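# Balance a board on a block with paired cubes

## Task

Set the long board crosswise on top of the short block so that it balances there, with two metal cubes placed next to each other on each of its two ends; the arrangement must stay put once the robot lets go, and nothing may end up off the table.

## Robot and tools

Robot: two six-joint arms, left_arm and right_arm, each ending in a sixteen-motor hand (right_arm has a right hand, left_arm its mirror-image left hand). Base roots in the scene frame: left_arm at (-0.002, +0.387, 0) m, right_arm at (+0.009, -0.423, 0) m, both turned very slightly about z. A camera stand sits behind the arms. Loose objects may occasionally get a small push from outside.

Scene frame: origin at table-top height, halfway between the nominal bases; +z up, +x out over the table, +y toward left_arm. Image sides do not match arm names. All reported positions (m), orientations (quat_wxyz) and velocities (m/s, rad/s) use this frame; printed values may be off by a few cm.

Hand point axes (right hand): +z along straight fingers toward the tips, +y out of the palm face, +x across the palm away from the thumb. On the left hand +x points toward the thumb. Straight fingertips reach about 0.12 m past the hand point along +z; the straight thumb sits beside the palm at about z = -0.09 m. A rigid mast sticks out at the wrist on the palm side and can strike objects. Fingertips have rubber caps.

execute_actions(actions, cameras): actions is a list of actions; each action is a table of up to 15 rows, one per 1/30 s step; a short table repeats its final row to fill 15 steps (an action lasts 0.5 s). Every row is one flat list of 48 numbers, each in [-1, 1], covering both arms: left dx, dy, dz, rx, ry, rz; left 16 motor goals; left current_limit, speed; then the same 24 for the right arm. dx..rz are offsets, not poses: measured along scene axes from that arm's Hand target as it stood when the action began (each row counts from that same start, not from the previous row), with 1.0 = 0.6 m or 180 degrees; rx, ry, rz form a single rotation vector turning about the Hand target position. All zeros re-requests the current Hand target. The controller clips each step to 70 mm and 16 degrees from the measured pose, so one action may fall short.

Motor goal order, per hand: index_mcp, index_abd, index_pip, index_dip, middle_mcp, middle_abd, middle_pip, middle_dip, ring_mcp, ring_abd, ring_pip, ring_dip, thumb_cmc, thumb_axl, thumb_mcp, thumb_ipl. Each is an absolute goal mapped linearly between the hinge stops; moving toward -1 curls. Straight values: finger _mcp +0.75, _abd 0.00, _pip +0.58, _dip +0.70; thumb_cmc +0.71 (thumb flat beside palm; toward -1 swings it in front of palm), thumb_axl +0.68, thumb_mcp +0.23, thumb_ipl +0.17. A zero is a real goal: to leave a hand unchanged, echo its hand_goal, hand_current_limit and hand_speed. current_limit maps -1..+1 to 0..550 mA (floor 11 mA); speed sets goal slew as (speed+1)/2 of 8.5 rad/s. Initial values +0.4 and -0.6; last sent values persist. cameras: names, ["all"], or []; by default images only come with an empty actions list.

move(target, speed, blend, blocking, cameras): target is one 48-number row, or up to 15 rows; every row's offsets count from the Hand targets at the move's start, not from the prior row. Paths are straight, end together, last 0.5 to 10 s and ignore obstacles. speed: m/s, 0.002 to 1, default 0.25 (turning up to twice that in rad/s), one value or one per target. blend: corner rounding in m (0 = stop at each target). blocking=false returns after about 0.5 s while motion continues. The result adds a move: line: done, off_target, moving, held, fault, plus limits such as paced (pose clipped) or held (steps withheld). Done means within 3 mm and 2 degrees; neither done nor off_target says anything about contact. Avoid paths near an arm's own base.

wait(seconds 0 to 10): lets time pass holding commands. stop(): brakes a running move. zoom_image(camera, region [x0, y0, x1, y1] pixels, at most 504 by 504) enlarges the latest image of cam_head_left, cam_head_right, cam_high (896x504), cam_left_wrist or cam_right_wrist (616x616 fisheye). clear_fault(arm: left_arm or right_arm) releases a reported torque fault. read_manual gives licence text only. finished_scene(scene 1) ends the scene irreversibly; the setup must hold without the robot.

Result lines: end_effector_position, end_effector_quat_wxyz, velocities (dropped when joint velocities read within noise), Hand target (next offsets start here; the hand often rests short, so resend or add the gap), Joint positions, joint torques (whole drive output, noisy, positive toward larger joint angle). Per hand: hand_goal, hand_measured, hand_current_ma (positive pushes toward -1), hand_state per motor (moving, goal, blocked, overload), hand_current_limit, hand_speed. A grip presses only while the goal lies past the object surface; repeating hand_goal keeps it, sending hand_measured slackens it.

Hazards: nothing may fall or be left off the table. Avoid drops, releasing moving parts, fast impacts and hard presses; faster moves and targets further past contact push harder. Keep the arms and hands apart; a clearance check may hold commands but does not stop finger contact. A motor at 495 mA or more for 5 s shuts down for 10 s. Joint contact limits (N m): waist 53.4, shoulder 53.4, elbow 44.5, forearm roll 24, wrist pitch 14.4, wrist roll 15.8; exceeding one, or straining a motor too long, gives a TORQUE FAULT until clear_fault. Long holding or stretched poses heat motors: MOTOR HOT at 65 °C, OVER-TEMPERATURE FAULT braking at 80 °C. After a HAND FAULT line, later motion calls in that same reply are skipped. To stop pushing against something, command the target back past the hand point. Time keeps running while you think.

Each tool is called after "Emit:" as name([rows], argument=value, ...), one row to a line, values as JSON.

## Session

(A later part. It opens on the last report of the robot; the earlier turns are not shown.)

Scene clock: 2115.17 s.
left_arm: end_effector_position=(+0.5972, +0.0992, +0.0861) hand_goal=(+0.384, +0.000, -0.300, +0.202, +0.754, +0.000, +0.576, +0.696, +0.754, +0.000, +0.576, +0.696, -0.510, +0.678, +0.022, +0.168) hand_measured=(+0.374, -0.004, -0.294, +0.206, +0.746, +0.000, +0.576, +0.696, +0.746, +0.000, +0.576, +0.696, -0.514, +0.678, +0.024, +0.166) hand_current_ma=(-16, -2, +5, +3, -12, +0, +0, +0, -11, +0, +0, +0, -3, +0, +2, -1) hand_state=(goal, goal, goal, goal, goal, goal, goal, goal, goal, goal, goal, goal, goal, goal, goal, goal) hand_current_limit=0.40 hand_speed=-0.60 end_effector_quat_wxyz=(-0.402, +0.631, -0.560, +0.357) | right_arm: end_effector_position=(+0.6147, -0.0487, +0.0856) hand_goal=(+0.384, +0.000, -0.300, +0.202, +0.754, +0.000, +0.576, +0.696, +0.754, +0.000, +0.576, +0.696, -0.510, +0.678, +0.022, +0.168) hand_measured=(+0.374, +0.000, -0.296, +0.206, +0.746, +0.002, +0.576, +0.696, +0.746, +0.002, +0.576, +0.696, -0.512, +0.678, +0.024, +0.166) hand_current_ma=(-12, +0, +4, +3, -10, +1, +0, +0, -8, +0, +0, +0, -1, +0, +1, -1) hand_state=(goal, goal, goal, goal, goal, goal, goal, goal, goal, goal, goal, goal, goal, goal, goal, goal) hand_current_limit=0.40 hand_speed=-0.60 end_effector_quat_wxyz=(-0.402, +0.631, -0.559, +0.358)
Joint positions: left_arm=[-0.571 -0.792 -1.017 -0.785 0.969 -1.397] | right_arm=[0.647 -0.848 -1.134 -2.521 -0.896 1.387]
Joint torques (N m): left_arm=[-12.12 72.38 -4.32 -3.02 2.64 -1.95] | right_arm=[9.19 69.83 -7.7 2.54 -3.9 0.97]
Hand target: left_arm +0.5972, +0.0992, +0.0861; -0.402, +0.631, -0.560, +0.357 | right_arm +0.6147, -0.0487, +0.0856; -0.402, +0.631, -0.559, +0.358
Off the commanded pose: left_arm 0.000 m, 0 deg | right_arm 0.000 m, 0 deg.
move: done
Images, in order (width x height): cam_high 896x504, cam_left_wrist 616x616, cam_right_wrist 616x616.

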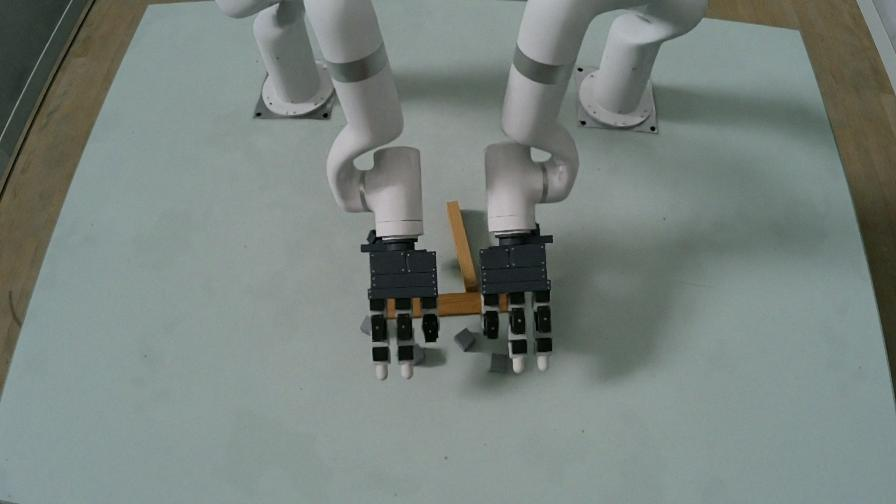

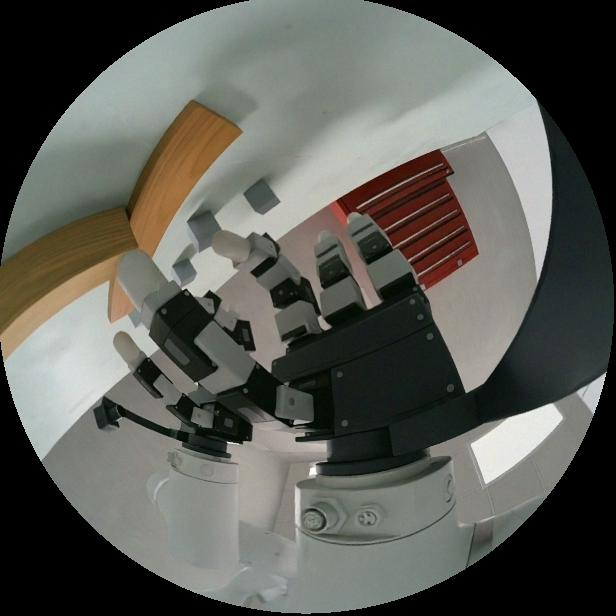

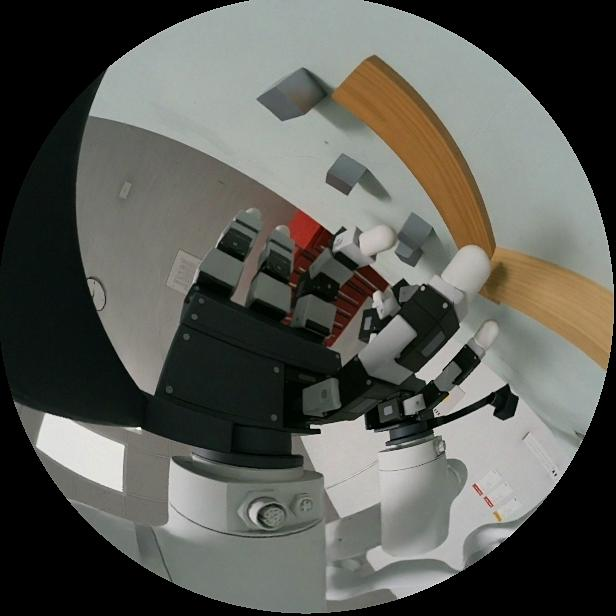

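Emit:
move([
  [0,0,-0.0667,0,0,0,0.3836,0,-0.2993,0.2029,0.754,0,0.576,0.696,0.754,0,0.576,0.696,-0.51,0.678,0.0225,0.168,0.4,-0.6,0,0,-0.0726,0,0,0,0.3836,0,-0.2993,0.2029,0.754,0,0.576,0.696,0.754,0,0.576,0.696,-0.51,0.678,0.0225,0.168,0.4,-0.6],
  [0,0,-0.0833,0,0,0,0.3836,0,-0.2993,0.2029,0.754,0,0.576,0.696,0.754,0,0.576,0.696,-0.51,0.678,0.0225,0.168,0.4,-0.6,0,0,-0.0893,0,0,0,0.3836,0,-0.2993,0.2029,0.754,0,0.576,0.696,0.754,0,0.576,0.696,-0.51,0.678,0.0225,0.168,0.4,-0.6],
], speed=[0.1,0.03], blend=[0.005,0], cameras=["cam_left_wrist","cam_right_wrist"])

Emit:
zoom_image(camera="cam_left_wrist", region=[60, 110, 320, 370])

Emit:
zoom_image(camera="cam_right_wrist", region=[300, 110, 560, 370])

Scene clock: 2128.60 s.
left_arm: end_effector_position=(+0.5972, +0.0991, +0.0361) hand_goal=(+0.384, +0.000, -0.300, +0.202, +0.754, +0.000, +0.576, +0.696, +0.754, +0.000, +0.576, +0.696, -0.510, +0.678, +0.022, +0.168) hand_measured=(+0.374, -0.004, -0.294, +0.206, +0.746, +0.000, +0.576, +0.696, +0.746, +0.000, +0.576, +0.696, -0.514, +0.678, +0.024, +0.166) hand_current_ma=(-14, -2, +5, +3, -12, +0, +0, +0, -11, +0, +0, +0, -3, +0, +1, -1) hand_state=(goal, goal, goal, goal, goal, goal, goal, goal, goal, goal, goal, goal, goal, goal, goal, goal) hand_current_limit=0.40 hand_speed=-0.60 end_effector_quat_wxyz=(-0.402, +0.631, -0.560, +0.357) | right_arm: end_effector_position=(+0.6147, -0.0486, +0.0320) hand_goal=(+0.384, +0.000, -0.300, +0.202, +0.754, +0.000, +0.576, +0.696, +0.754, +0.000, +0.576, +0.696, -0.510, +0.678, +0.022, +0.168) hand_measured=(+0.374, +0.000, -0.296, +0.206, +0.746, +0.002, +0.576, +0.696, +0.746, +0.002, +0.576, +0.696, -0.512, +0.678, +0.024, +0.166) hand_current_ma=(-12, +0, +4, +3, -10, +1, +0, +0, -8, +0, +0, +0, -1, +0, +1, -1) hand_state=(goal, goal, goal, goal, goal, goal, goal, goal, goal, goal, goal, goal, goal, goal, goal, goal) hand_current_limit=0.40 hand_speed=-0.60 end_effector_quat_wxyz=(-0.402, +0.631, -0.559, +0.358)
Joint positions: left_arm=[-0.571 -0.905 -1.055 -0.751 1.023 -1.458] | right_arm=[0.647 -0.963 -1.175 -2.553 -0.956 1.439]
Joint torques (N m): left_arm=[1.79 40.75 -21.11 4.47 2.74 -1.95] | right_arm=[-5.34 46.26 -14.52 -4.08 -3.96 1.12]
Hand target: left_arm +0.5972, +0.0992, +0.0361; -0.402, +0.631, -0.560, +0.357 | right_arm +0.6147, -0.0487, +0.0320; -0.402, +0.631, -0.559, +0.358
Off the commanded pose: left_arm 0.000 m, 0 deg | right_arm 0.000 m, 0 deg.
move: done
Images, in order (width x height): cam_left_wrist 616x616, cam_right_wrist 616x616.

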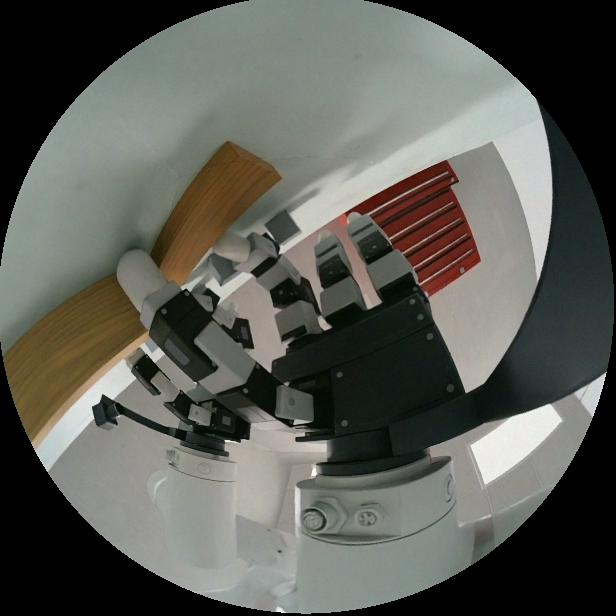

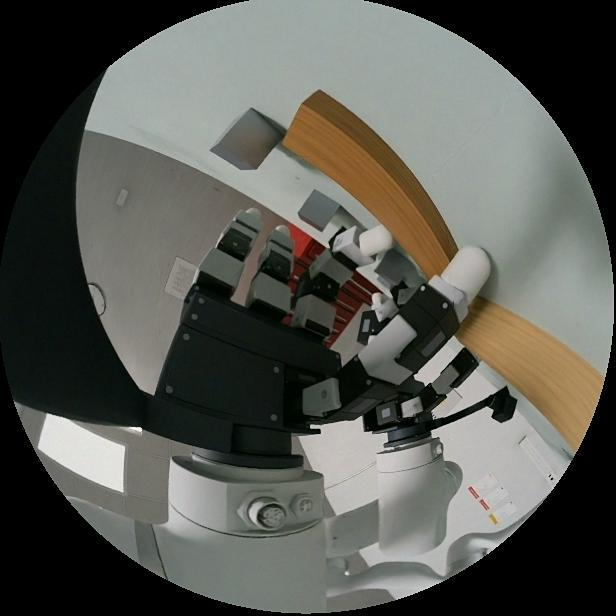

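Scaled by 1.938 from the camera's 616x616 image, which has a finer 880x880 frame.

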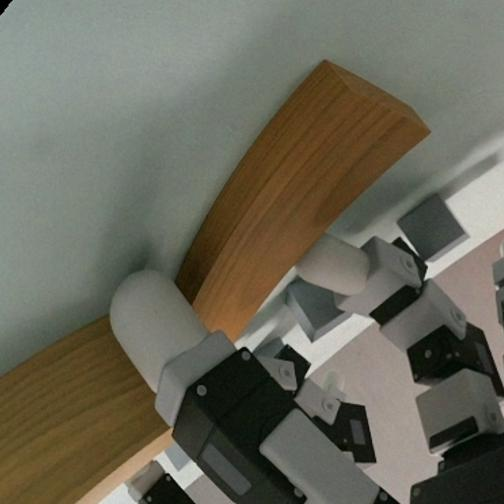

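Scaled by 1.938 from the camera's 616x616 image, which has a finer 880x880 frame.

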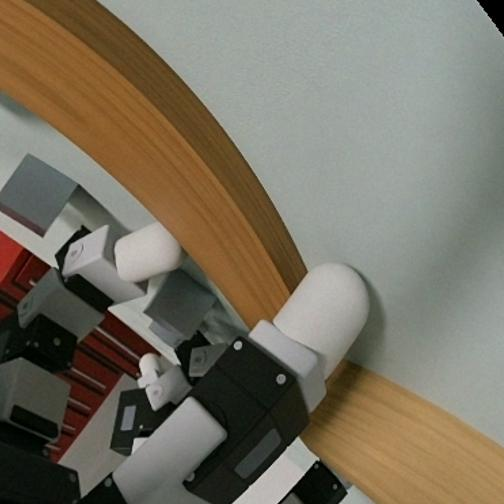

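Emit:
move([
  [0,0,0,0,0,0,0.26,0,-0.3285,0.1884,0.754,0,0.576,0.696,0.754,0,0.576,0.696,-0.51,0.678,-0.125,0.135,0.2,-0.92,0,0,0,0,0,0,0.26,0,-0.3285,0.1884,0.754,0,0.576,0.696,0.754,0,0.576,0.696,-0.51,0.678,-0.125,0.135,0.2,-0.92],
  [0,0,0,0,0,0,0.1918,0,-0.3577,0.1739,0.754,0,0.576,0.696,0.754,0,0.576,0.696,-0.51,0.678,-0.191,0.1027,0.7,-0.92,0,0,0,0,0,0,0.1918,0,-0.3577,0.1739,0.754,0,0.576,0.696,0.754,0,0.576,0.696,-0.51,0.678,-0.191,0.1027,0.7,-0.92],
], speed=0.05, cameras=["cam_left_wrist","cam_right_wrist"])

Scene clock: 2137.50 s.
left_arm: end_effector_position=(+0.5972, +0.0992, +0.0361) hand_goal=(+0.192, +0.000, -0.358, +0.174, +0.754, +0.000, +0.576, +0.696, +0.754, +0.000, +0.576, +0.696, -0.510, +0.678, -0.190, +0.102) hand_measured=(+0.326, -0.004, -0.308, +0.192, +0.746, +0.000, +0.576, +0.696, +0.746, +0.000, +0.576, +0.696, -0.512, +0.678, -0.028, +0.152) hand_current_ma=(+467, -2, +118, +28, -12, +0, +0, +0, -11, +0, +0, +0, -3, +0, +467, +186) hand_state=(blocked, goal, blocked, goal, goal, goal, goal, goal, goal, goal, goal, goal, goal, goal, blocked, blocked) hand_current_limit=0.70 hand_speed=-0.92 end_effector_quat_wxyz=(-0.402, +0.631, -0.560, +0.357) | right_arm: end_effector_position=(+0.6147, -0.0487, +0.0320) hand_goal=(+0.192, +0.000, -0.358, +0.174, +0.754, +0.000, +0.576, +0.696, +0.754, +0.000, +0.576, +0.696, -0.510, +0.678, -0.190, +0.102) hand_measured=(+0.322, +0.000, -0.310, +0.192, +0.746, +0.002, +0.576, +0.696, +0.746, +0.002, +0.576, +0.696, -0.512, +0.678, -0.026, +0.154) hand_current_ma=(+466, +0, +99, +23, -10, +1, +0, +0, -8, +0, +0, +0, -1, +0, +467, +171) hand_state=(blocked, goal, blocked, goal, goal, goal, goal, goal, goal, goal, goal, goal, goal, goal, blocked, blocked) hand_current_limit=0.70 hand_speed=-0.92 end_effector_quat_wxyz=(-0.402, +0.630, -0.559, +0.358)
Joint positions: left_arm=[-0.571 -0.905 -1.055 -0.751 1.023 -1.458] | right_arm=[0.647 -0.963 -1.175 -2.553 -0.956 1.439]
Joint torques (N m): left_arm=[11.52 42.73 -19.71 4.28 2.45 -1.7] | right_arm=[-5.94 46.98 -12.93 -3.89 -2.92 0.85]
Hand target: left_arm +0.5972, +0.0992, +0.0361; -0.402, +0.631, -0.560, +0.357 | right_arm +0.6147, -0.0487, +0.0320; -0.402, +0.631, -0.559, +0.358
Off the commanded pose: left_arm 0.000 m, 0 deg | right_arm 0.000 m, 0 deg.
move: done
Images, in order (width x height): cam_left_wrist 616x616, cam_right_wrist 616x616.

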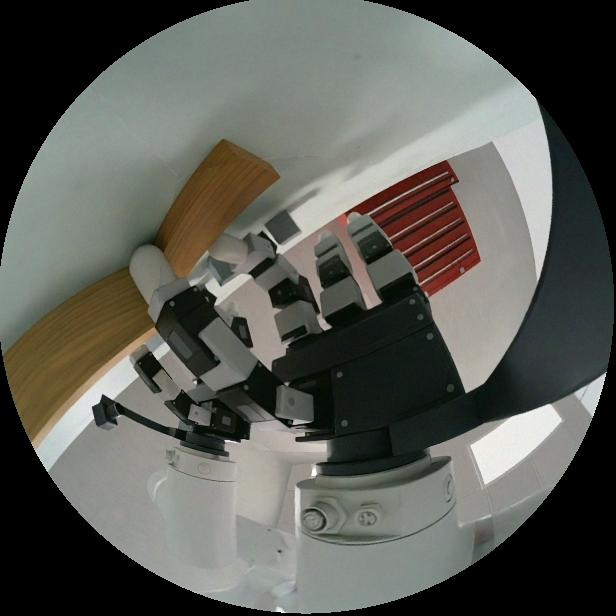

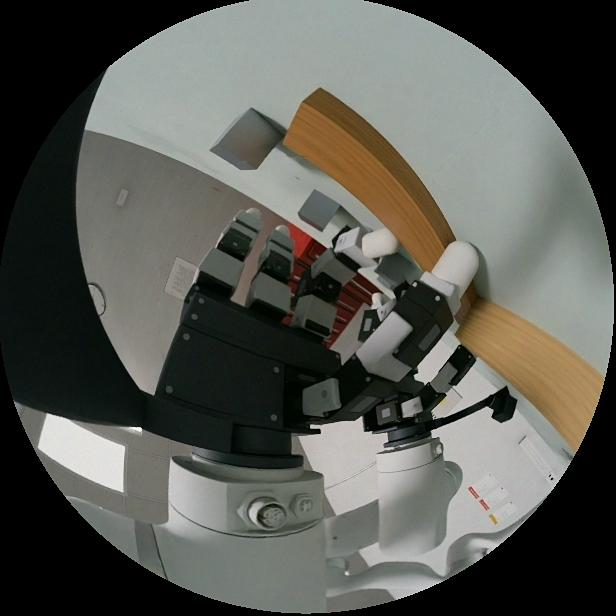

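Emit:
move(target=[0,0,0.0833,0,0,0,0.1918,0,-0.3577,0.1739,0.754,0,0.576,0.696,0.754,0,0.576,0.696,-0.51,0.678,-0.191,0.1027,0.7,-0.92,0,0,0.0833,0,0,0,0.1918,0,-0.3577,0.1739,0.754,0,0.576,0.696,0.754,0,0.576,0.696,-0.51,0.678,-0.191,0.1027,0.7,-0.92], speed=0.04, cameras=["cam_high","cam_left_wrist","cam_right_wrist"])

Emit:
zoom_image(camera="cam_high", region=[350, 270, 570, 390])

Scene clock: 2147.43 s.
left_arm: end_effector_position=(+0.5972, +0.0992, +0.0860) hand_goal=(+0.192, +0.000, -0.358, +0.174, +0.754, +0.000, +0.576, +0.696, +0.754, +0.000, +0.576, +0.696, -0.510, +0.678, -0.190, +0.102) hand_measured=(+0.324, -0.004, -0.308, +0.192, +0.746, +0.000, +0.576, +0.696, +0.746, +0.000, +0.576, +0.696, -0.514, +0.678, -0.028, +0.152) hand_current_ma=(+467, -2, +118, +28, -12, +0, +0, +0, -11, +0, +0, +0, -3, +0, +467, +186) hand_state=(blocked, goal, blocked, goal, goal, goal, goal, goal, goal, goal, goal, goal, goal, goal, blocked, blocked) hand_current_limit=0.70 hand_speed=-0.92 end_effector_quat_wxyz=(-0.402, +0.631, -0.560, +0.357) | right_arm: end_effector_position=(+0.6147, -0.0487, +0.0819) hand_goal=(+0.192, +0.000, -0.358, +0.174, +0.754, +0.000, +0.576, +0.696, +0.754, +0.000, +0.576, +0.696, -0.510, +0.678, -0.190, +0.102) hand_measured=(+0.322, +0.000, -0.310, +0.192, +0.746, +0.002, +0.576, +0.696, +0.746, +0.002, +0.576, +0.696, -0.512, +0.678, -0.026, +0.154) hand_current_ma=(+459, +0, +99, +24, -10, +1, +0, +0, -8, +0, +0, +0, -1, +0, +467, +171) hand_state=(blocked, goal, blocked, goal, goal, goal, goal, goal, goal, goal, goal, goal, goal, goal, blocked, blocked) hand_current_limit=0.70 hand_speed=-0.92 end_effector_quat_wxyz=(-0.402, +0.631, -0.559, +0.358)
Joint positions: left_arm=[-0.57 -0.792 -1.017 -0.785 0.969 -1.397] | right_arm=[0.647 -0.856 -1.136 -2.524 -0.9 1.391]
Joint torques (N m): left_arm=[9.63 72.92 -4.34 -2.51 -0.99 1.81] | right_arm=[-5.62 70.35 -7.65 2.9 0.26 -1.02]
Hand target: left_arm +0.5972, +0.0992, +0.0861; -0.402, +0.631, -0.560, +0.357 | right_arm +0.6147, -0.0487, +0.0820; -0.402, +0.631, -0.559, +0.358
Off the commanded pose: left_arm 0.000 m, 0 deg | right_arm 0.000 m, 0 deg.
move: done
Images, in order (width x height): cam_high 896x504, cam_left_wrist 616x616, cam_right_wrist 616x616.

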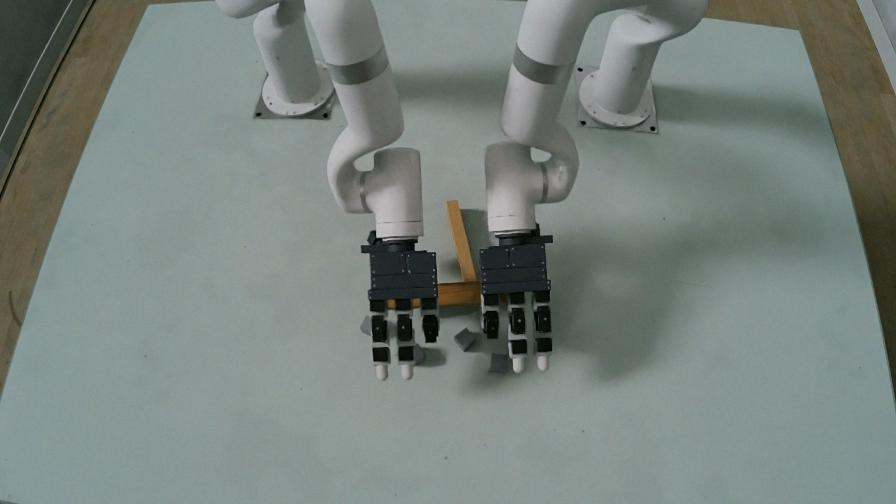

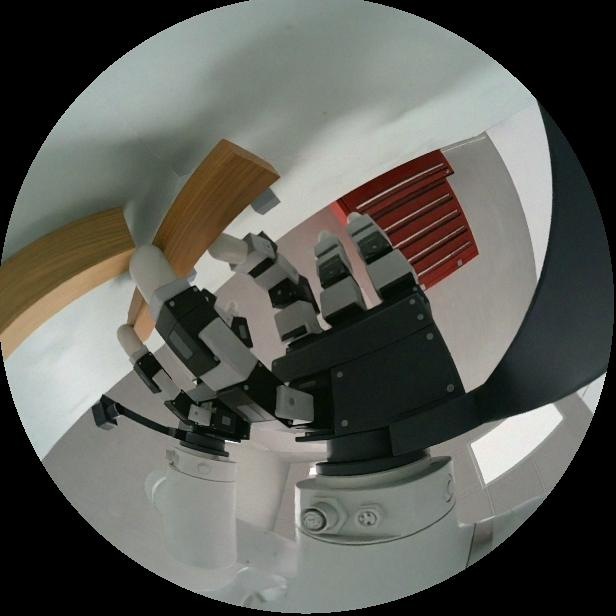

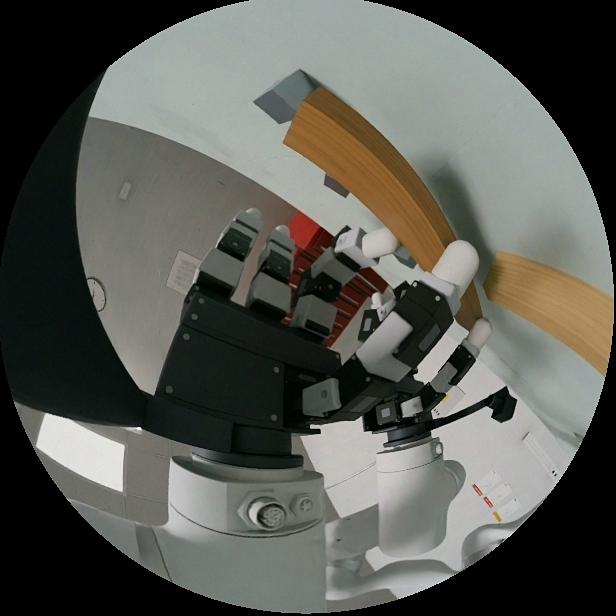

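Scaled by 2.291.

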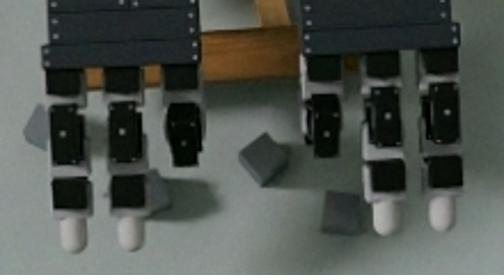

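Emit:
move([
  [-0.0793,0.0057,0,0,0,0.01926,0.1918,0,-0.3577,0.1739,0.754,0,0.576,0.696,0.754,0,0.576,0.696,-0.51,0.678,-0.191,0.1027,0.7,-0.92,-0.0645,0.0078,0,0,0,0.01926,0.1918,0,-0.3577,0.1739,0.754,0,0.576,0.696,0.754,0,0.576,0.696,-0.51,0.678,-0.191,0.1027,0.7,-0.92],
  [-0.1588,0.0108,0,0,0,0.03852,0.1918,0,-0.3577,0.1739,0.754,0,0.576,0.696,0.754,0,0.576,0.696,-0.51,0.678,-0.191,0.1027,0.7,-0.92,-0.1292,0.016,0,0,0,0.03852,0.1918,0,-0.3577,0.1739,0.754,0,0.576,0.696,0.754,0,0.576,0.696,-0.51,0.678,-0.191,0.1027,0.7,-0.92],
], speed=0.035, blend=[0.01,0], cameras=["cam_high","cam_left_wrist","cam_right_wrist"])

Scene clock: 2171.53 s.
left_arm: end_effector_position=(+0.5020, +0.1057, +0.0861) hand_goal=(+0.192, +0.000, -0.358, +0.174, +0.754, +0.000, +0.576, +0.696, +0.754, +0.000, +0.576, +0.696, -0.510, +0.678, -0.190, +0.102) hand_measured=(+0.324, -0.002, -0.308, +0.192, +0.746, +0.000, +0.576, +0.696, +0.746, +0.000, +0.576, +0.696, -0.514, +0.678, -0.028, +0.152) hand_current_ma=(+467, -1, +118, +28, -12, +0, +0, +0, -11, +0, +0, +0, -4, +0, +467, +186) hand_state=(blocked, goal, blocked, goal, goal, goal, goal, goal, goal, goal, goal, goal, goal, goal, blocked, blocked) hand_current_limit=0.70 hand_speed=-0.92 end_effector_quat_wxyz=(-0.423, +0.663, -0.521, +0.332) | right_arm: end_effector_position=(+0.5372, -0.0391, +0.0820) hand_goal=(+0.192, +0.000, -0.358, +0.174, +0.754, +0.000, +0.576, +0.696, +0.754, +0.000, +0.576, +0.696, -0.510, +0.678, -0.190, +0.102) hand_measured=(+0.322, +0.000, -0.310, +0.192, +0.746, +0.002, +0.576, +0.696, +0.746, +0.002, +0.576, +0.696, -0.510, +0.678, -0.026, +0.154) hand_current_ma=(+458, +0, +99, +24, -10, +1, +0, +0, -8, +0, +0, +0, +0, +0, +468, +171) hand_state=(blocked, goal, blocked, goal, goal, goal, goal, goal, goal, goal, goal, goal, goal, goal, blocked, blocked) hand_current_limit=0.70 hand_speed=-0.92 end_effector_quat_wxyz=(-0.422, +0.663, -0.520, +0.333)
Joint positions: left_arm=[-0.71 -0.704 -0.822 -1.009 1.07 -1.461] | right_arm=[0.718 -0.769 -0.949 -2.619 -0.979 1.47]
Joint torques (N m): left_arm=[-13.56 65.99 -1.78 -3.83 2.8 -1.96] | right_arm=[9.69 66.7 -6.83 -4 -3.98 0.96]
Hand target: left_arm +0.5019, +0.1057, +0.0861; -0.423, +0.663, -0.521, +0.332 | right_arm +0.5372, -0.0391, +0.0820; -0.422, +0.663, -0.520, +0.333
Off the commanded pose: left_arm 0.000 m, 0 deg | right_arm 0.000 m, 0 deg.
move: done
Images, in order (width x height): cam_high 896x504, cam_left_wrist 616x616, cam_right_wrist 616x616.

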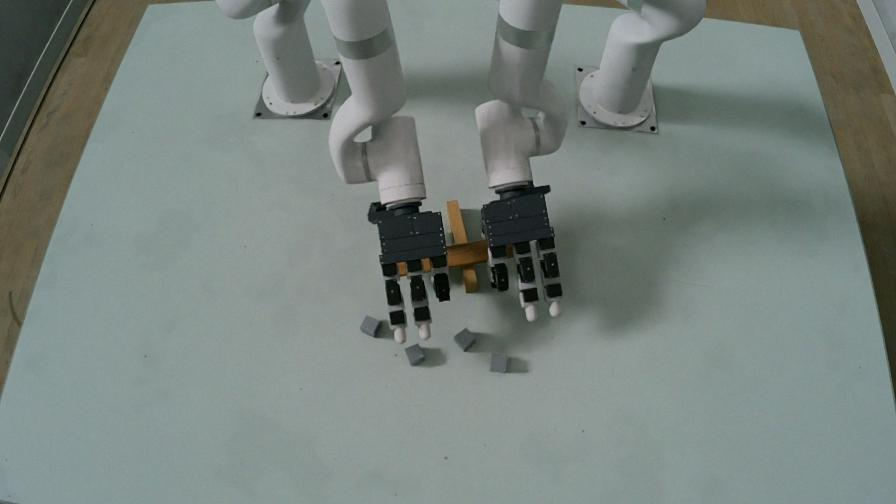

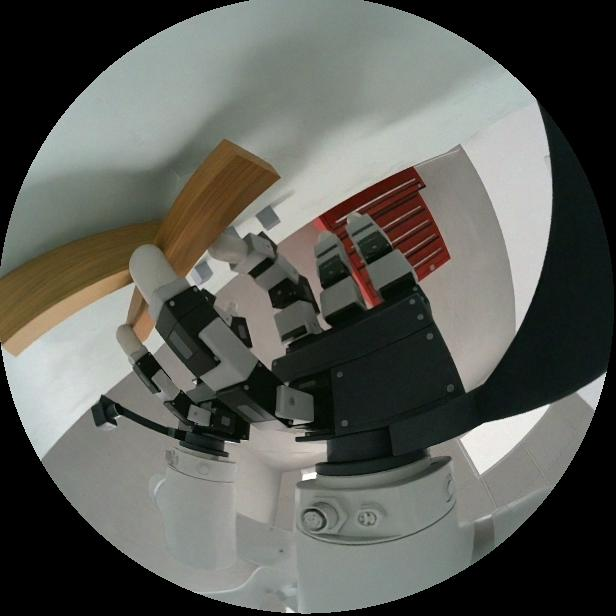

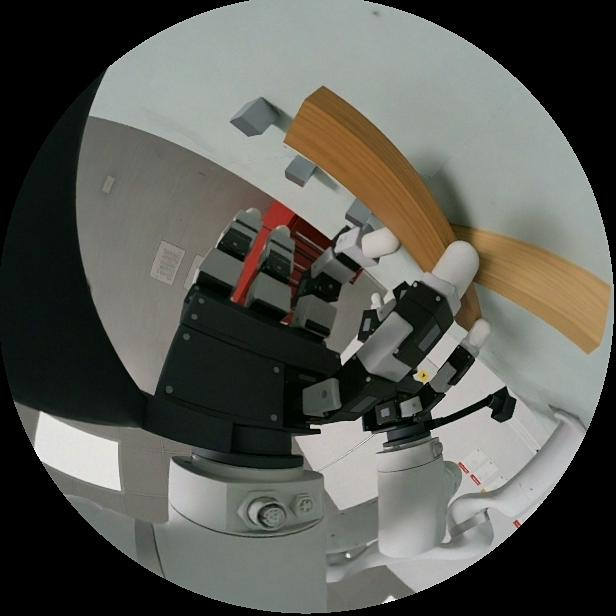

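Emit:
move(target=[-0.0795,0.0044,0,0,0,0.01926,0.1918,0,-0.3577,0.1739,0.754,0,0.576,0.696,0.754,0,0.576,0.696,-0.51,0.678,-0.191,0.1027,0.7,-0.92,-0.0652,0.0085,0,0,0,0.01926,0.1918,0,-0.3577,0.1739,0.754,0,0.576,0.696,0.754,0,0.576,0.696,-0.51,0.678,-0.191,0.1027,0.7,-0.92], speed=0.035, cameras=["cam_high","cam_head_left","cam_head_right","cam_left_wrist","cam_right_wrist"])

Emit:
zoom_image(camera="cam_high", region=[370, 180, 570, 300])

Emit:
zoom_image(camera="cam_right_wrist", region=[260, 60, 616, 416])

Emit:
zoom_image(camera="cam_left_wrist", region=[0, 60, 356, 416])

Scene clock: 2185.50 s.
left_arm: end_effector_position=(+0.4543, +0.1083, +0.0861) hand_goal=(+0.192, +0.000, -0.358, +0.174, +0.754, +0.000, +0.576, +0.696, +0.754, +0.000, +0.576, +0.696, -0.510, +0.678, -0.190, +0.102) hand_measured=(+0.322, -0.002, -0.308, +0.192, +0.746, +0.000, +0.576, +0.696, +0.746, +0.000, +0.576, +0.696, -0.516, +0.678, -0.028, +0.152) hand_current_ma=(+467, -1, +118, +28, -12, +0, +0, +0, -11, +0, +0, +0, -6, +0, +468, +186) hand_state=(blocked, goal, blocked, goal, goal, goal, goal, goal, goal, goal, goal, goal, goal, goal, blocked, blocked) hand_current_limit=0.70 hand_speed=-0.92 end_effector_quat_wxyz=(-0.433, +0.679, -0.500, +0.319) | right_arm: end_effector_position=(+0.4981, -0.0340, +0.0820) hand_goal=(+0.192, +0.000, -0.358, +0.174, +0.754, +0.000, +0.576, +0.696, +0.754, +0.000, +0.576, +0.696, -0.510, +0.678, -0.190, +0.102) hand_measured=(+0.322, +0.000, -0.310, +0.192, +0.746, +0.002, +0.576, +0.696, +0.746, +0.002, +0.576, +0.696, -0.508, +0.678, -0.026, +0.154) hand_current_ma=(+458, +0, +99, +24, -10, +1, +0, +0, -8, +0, +0, +0, +0, +0, +467, +171) hand_state=(blocked, goal, blocked, goal, goal, goal, goal, goal, goal, goal, goal, goal, goal, goal, blocked, blocked) hand_current_limit=0.70 hand_speed=-0.92 end_effector_quat_wxyz=(-0.432, +0.679, -0.500, +0.320)
Joint positions: left_arm=[-0.796 -0.67 -0.743 -1.137 1.103 -1.498] | right_arm=[0.761 -0.732 -0.865 -2.653 -1.018 1.5]
Joint torques (N m): left_arm=[-15.24 62.59 -1.4 -3.14 2.75 -1.94] | right_arm=[9.91 65.58 -5.54 -3.78 -4 0.89]
Hand target: left_arm +0.4542, +0.1083, +0.0861; -0.433, +0.679, -0.500, +0.319 | right_arm +0.4981, -0.0340, +0.0820; -0.432, +0.679, -0.500, +0.320
Off the commanded pose: left_arm 0.000 m, 0 deg | right_arm 0.000 m, 0 deg.
move: done

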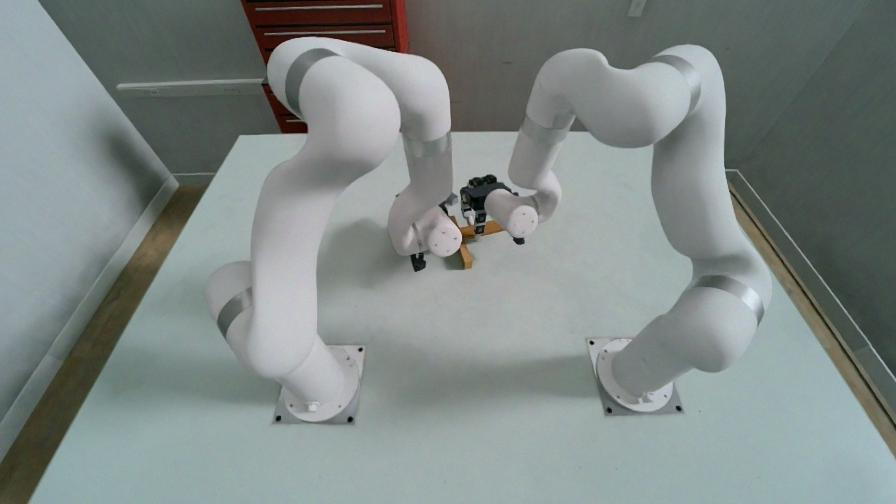

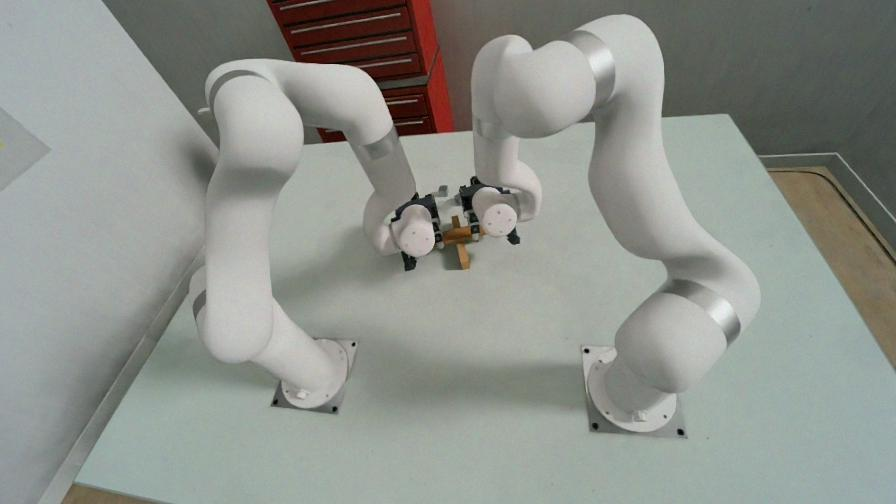

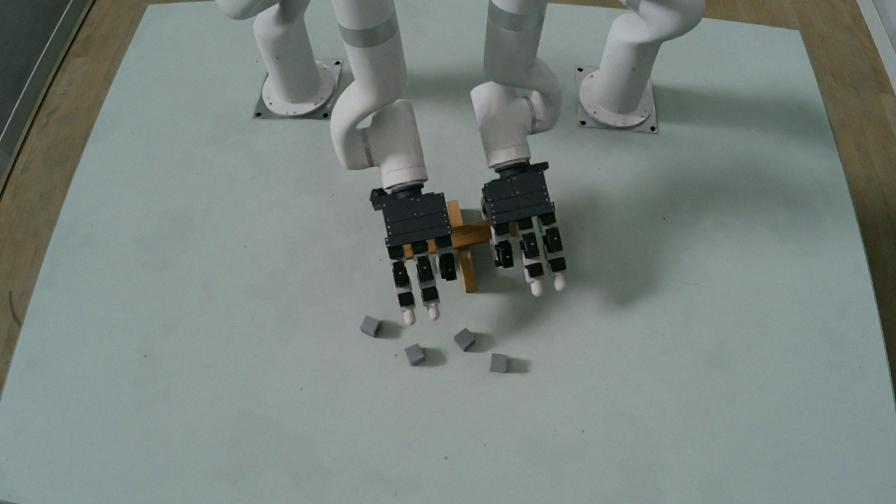

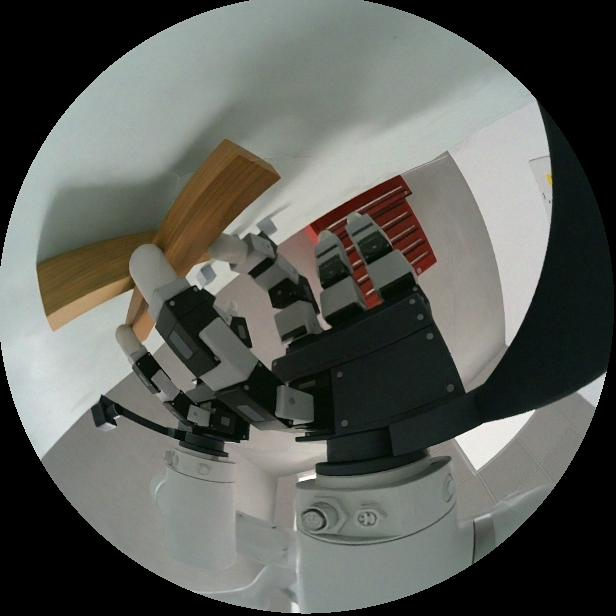

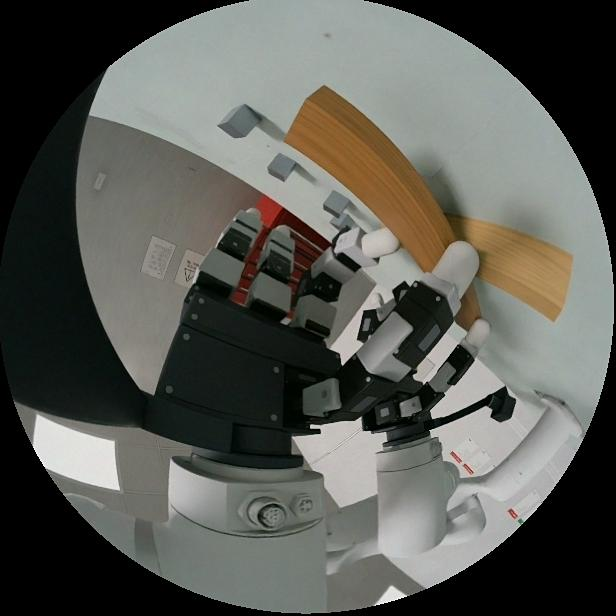

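Scaled by 2.520.

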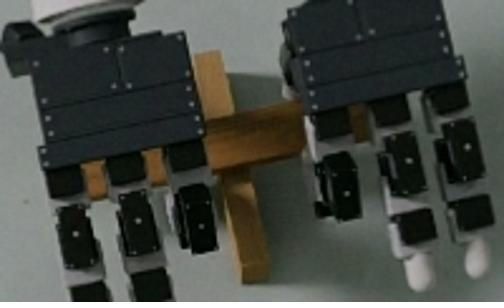

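Scaled by 1.416 from the camera's 616x616 image, which has a finer 880x880 frame.

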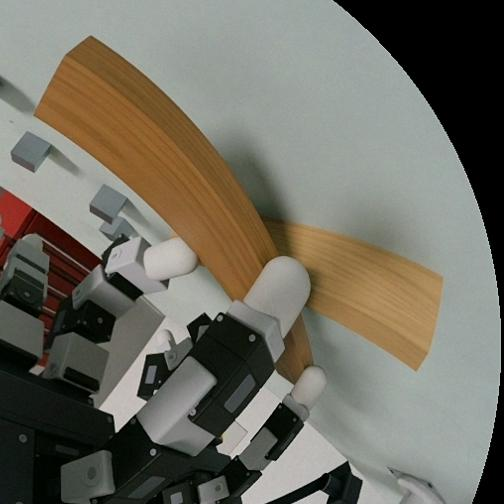

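Scaled by 1.416 from the camera's 616x616 image, which has a finer 880x880 frame.

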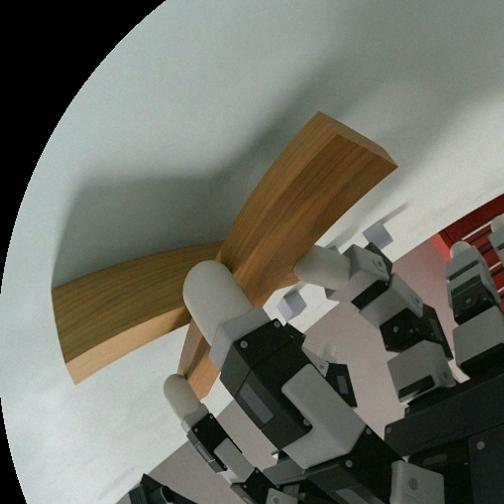

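Emit:
zoom_image(camera="cam_left_wrist", region=[20, 210, 180, 370])

Emit:
zoom_image(camera="cam_left_wrist", region=[140, 120, 300, 280])

Emit:
zoom_image(camera="cam_right_wrist", region=[440, 190, 600, 350])

Emit:
zoom_image(camera="cam_right_wrist", region=[270, 60, 430, 220])

Scaled by 3.150 from the camera's 616x616 image, which has a finer 880x880 frame.

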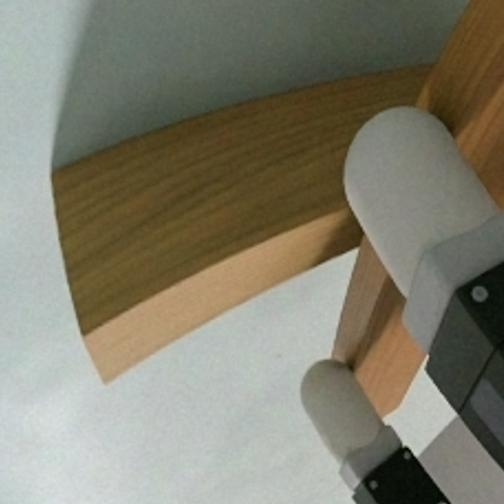

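Scaled by 3.150 from the camera's 616x616 image, which has a finer 880x880 frame.

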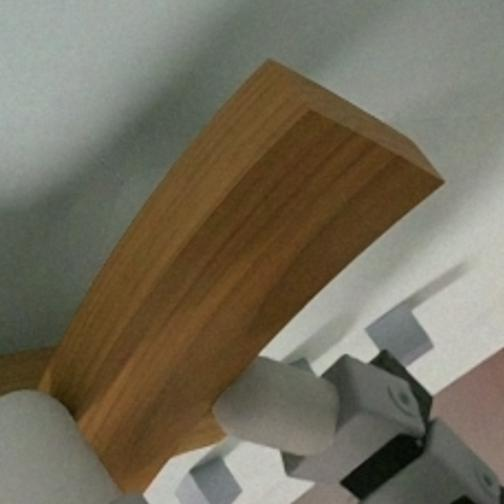

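Scaled by 3.150 from the camera's 616x616 image, which has a finer 880x880 frame.

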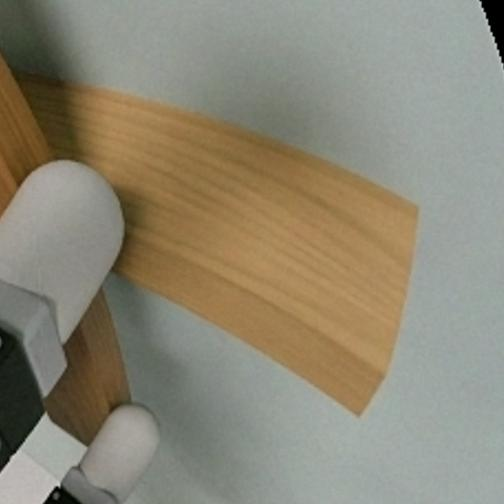

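Scaled by 3.150 from the camera's 616x616 image, which has a finer 880x880 frame.

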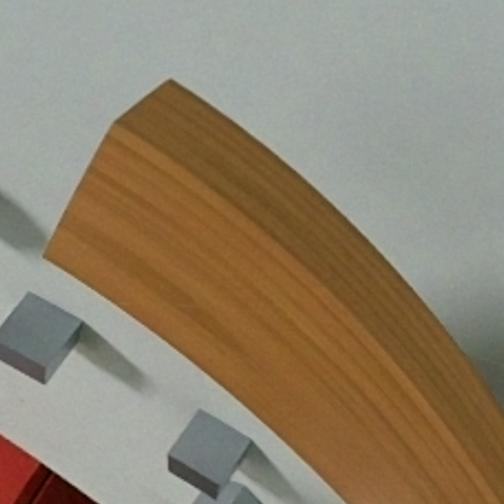

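Emit:
zoom_image(camera="cam_head_left", region=[390, 170, 550, 290])

Emit:
zoom_image(camera="cam_head_right", region=[380, 170, 540, 290])

Emit:
zoom_image(camera="cam_high", region=[430, 190, 500, 300])

Scaled by 3.150.

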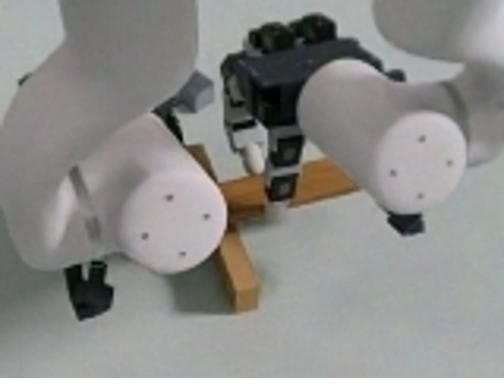

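Scaled by 3.150.

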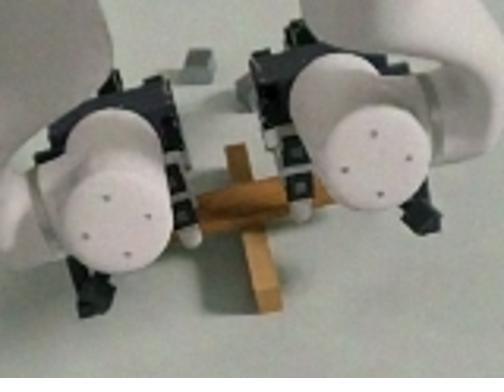

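Scaled by 4.582.

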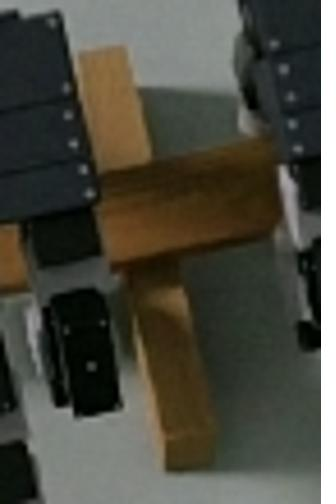

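Emit:
move(target=[0,0,-0.0222,0,0,0,0.1918,0,-0.3577,0.1739,0.754,0,0.576,0.696,0.754,0,0.576,0.696,-0.51,0.678,-0.191,0.1027,0.7,-0.92,0,0,-0.0222,0,0,0,0.1918,0,-0.3577,0.1739,0.754,0,0.576,0.696,0.754,0,0.576,0.696,-0.51,0.678,-0.191,0.1027,0.7,-0.92], speed=0.02, cameras=["cam_high","cam_right_wrist","cam_left_wrist"])

Emit:
zoom_image(camera="cam_high", region=[430, 190, 500, 300])

Emit:
zoom_image(camera="cam_left_wrist", region=[40, 190, 200, 350])

Emit:
zoom_image(camera="cam_right_wrist", region=[400, 190, 560, 350])

Scene clock: 2322.13 s.
left_arm: end_effector_position=(+0.4543, +0.1083, +0.0728) hand_goal=(+0.192, +0.000, -0.358, +0.174, +0.754, +0.000, +0.576, +0.696, +0.754, +0.000, +0.576, +0.696, -0.510, +0.678, -0.190, +0.102) hand_measured=(+0.322, +0.000, -0.310, +0.164, +0.746, +0.000, +0.576, +0.696, +0.746, +0.000, +0.576, +0.696, -0.516, +0.678, -0.028, +0.152) hand_current_ma=(+467, +0, +116, -14, -12, +0, +0, +0, -11, +0, +0, +0, -7, +0, +468, +186) hand_state=(blocked, goal, blocked, goal, goal, goal, goal, goal, goal, goal, goal, goal, goal, goal, blocked, blocked) hand_current_limit=0.70 hand_speed=-0.92 end_effector_quat_wxyz=(-0.433, +0.679, -0.500, +0.319) | right_arm: end_effector_position=(+0.4981, -0.0339, +0.0687) hand_goal=(+0.192, +0.000, -0.358, +0.174, +0.754, +0.000, +0.576, +0.696, +0.754, +0.000, +0.576, +0.696, -0.510, +0.678, -0.190, +0.102) hand_measured=(+0.320, +0.000, -0.314, +0.154, +0.746, +0.002, +0.576, +0.696, +0.746, +0.002, +0.576, +0.696, -0.508, +0.678, -0.026, +0.154) hand_current_ma=(+457, +0, +88, -30, -10, +1, +0, +0, -8, +0, +0, +0, +1, +0, +467, +171) hand_state=(blocked, goal, blocked, blocked, goal, goal, goal, goal, goal, goal, goal, goal, goal, goal, blocked, blocked) hand_current_limit=0.70 hand_speed=-0.92 end_effector_quat_wxyz=(-0.432, +0.679, -0.500, +0.320)
Joint positions: left_arm=[-0.796 -0.705 -0.753 -1.125 1.114 -1.524] | right_arm=[0.761 -0.765 -0.875 -2.659 -1.038 1.512]
Joint torques (N m): left_arm=[-12.61 22.49 -15.31 4.47 1.24 -1.4] | right_arm=[7.28 25.69 -8.64 -4.07 -0.63 0.18]
Hand target: left_arm +0.4542, +0.1083, +0.0727; -0.433, +0.679, -0.500, +0.319 | right_arm +0.4981, -0.0340, +0.0686; -0.432, +0.679, -0.500, +0.320
Off the commanded pose: left_arm 0.000 m, 0 deg | right_arm 0.000 m, 0 deg.
move: done
Images, in order (width x height): cam_high 896x504, cam_left_wrist 616x616, cam_right_wrist 616x616.

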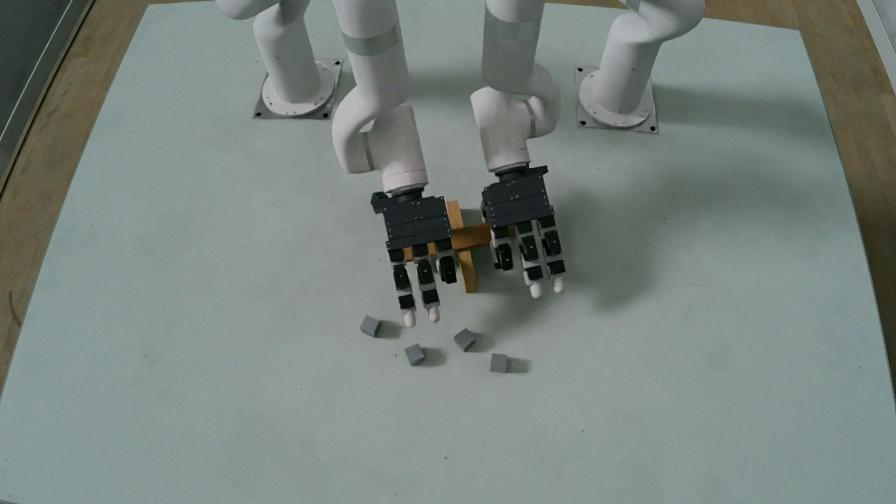

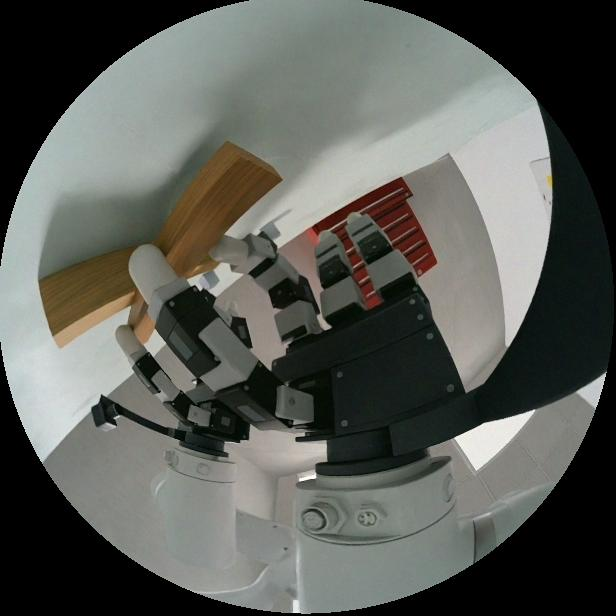

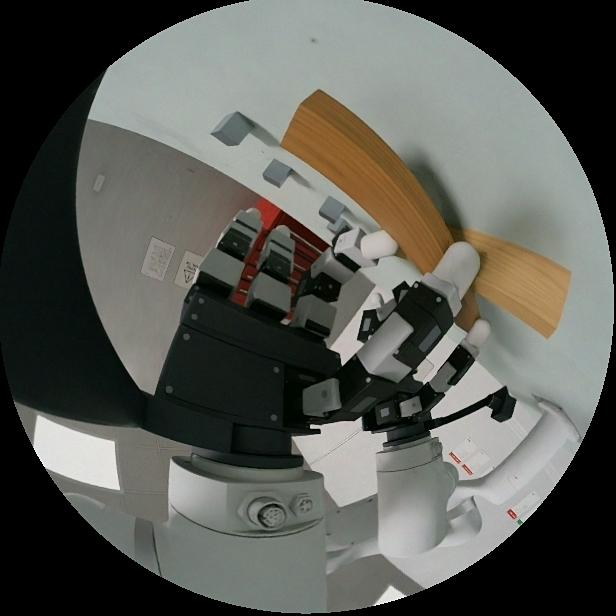

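Scaled by 4.582.

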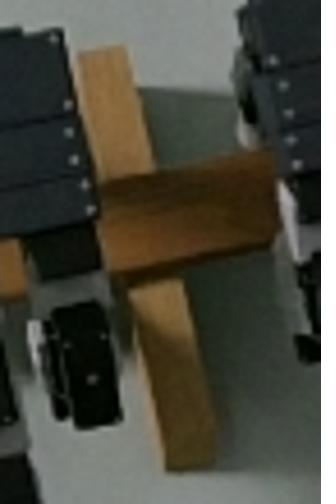

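Scaled by 3.150 from the camera's 616x616 image, which has a finer 880x880 frame.

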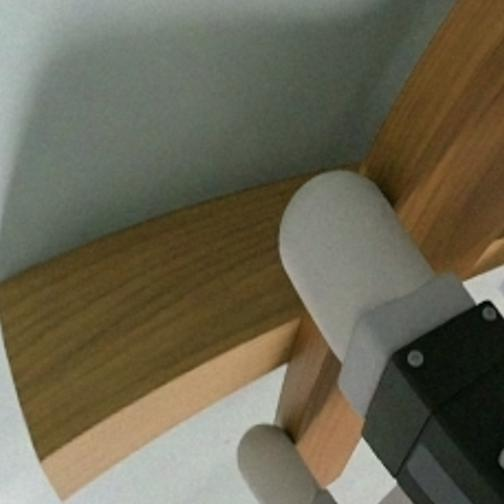

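Scaled by 3.150 from the camera's 616x616 image, which has a finer 880x880 frame.

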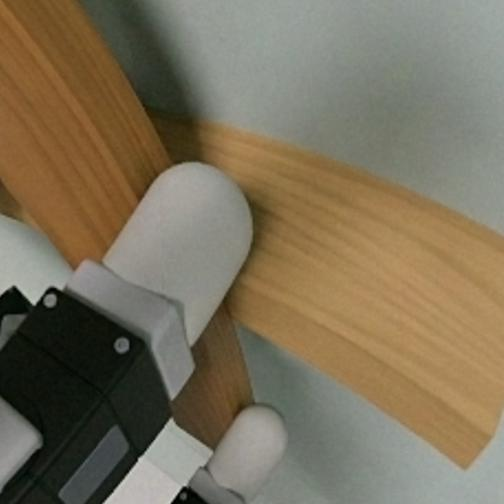

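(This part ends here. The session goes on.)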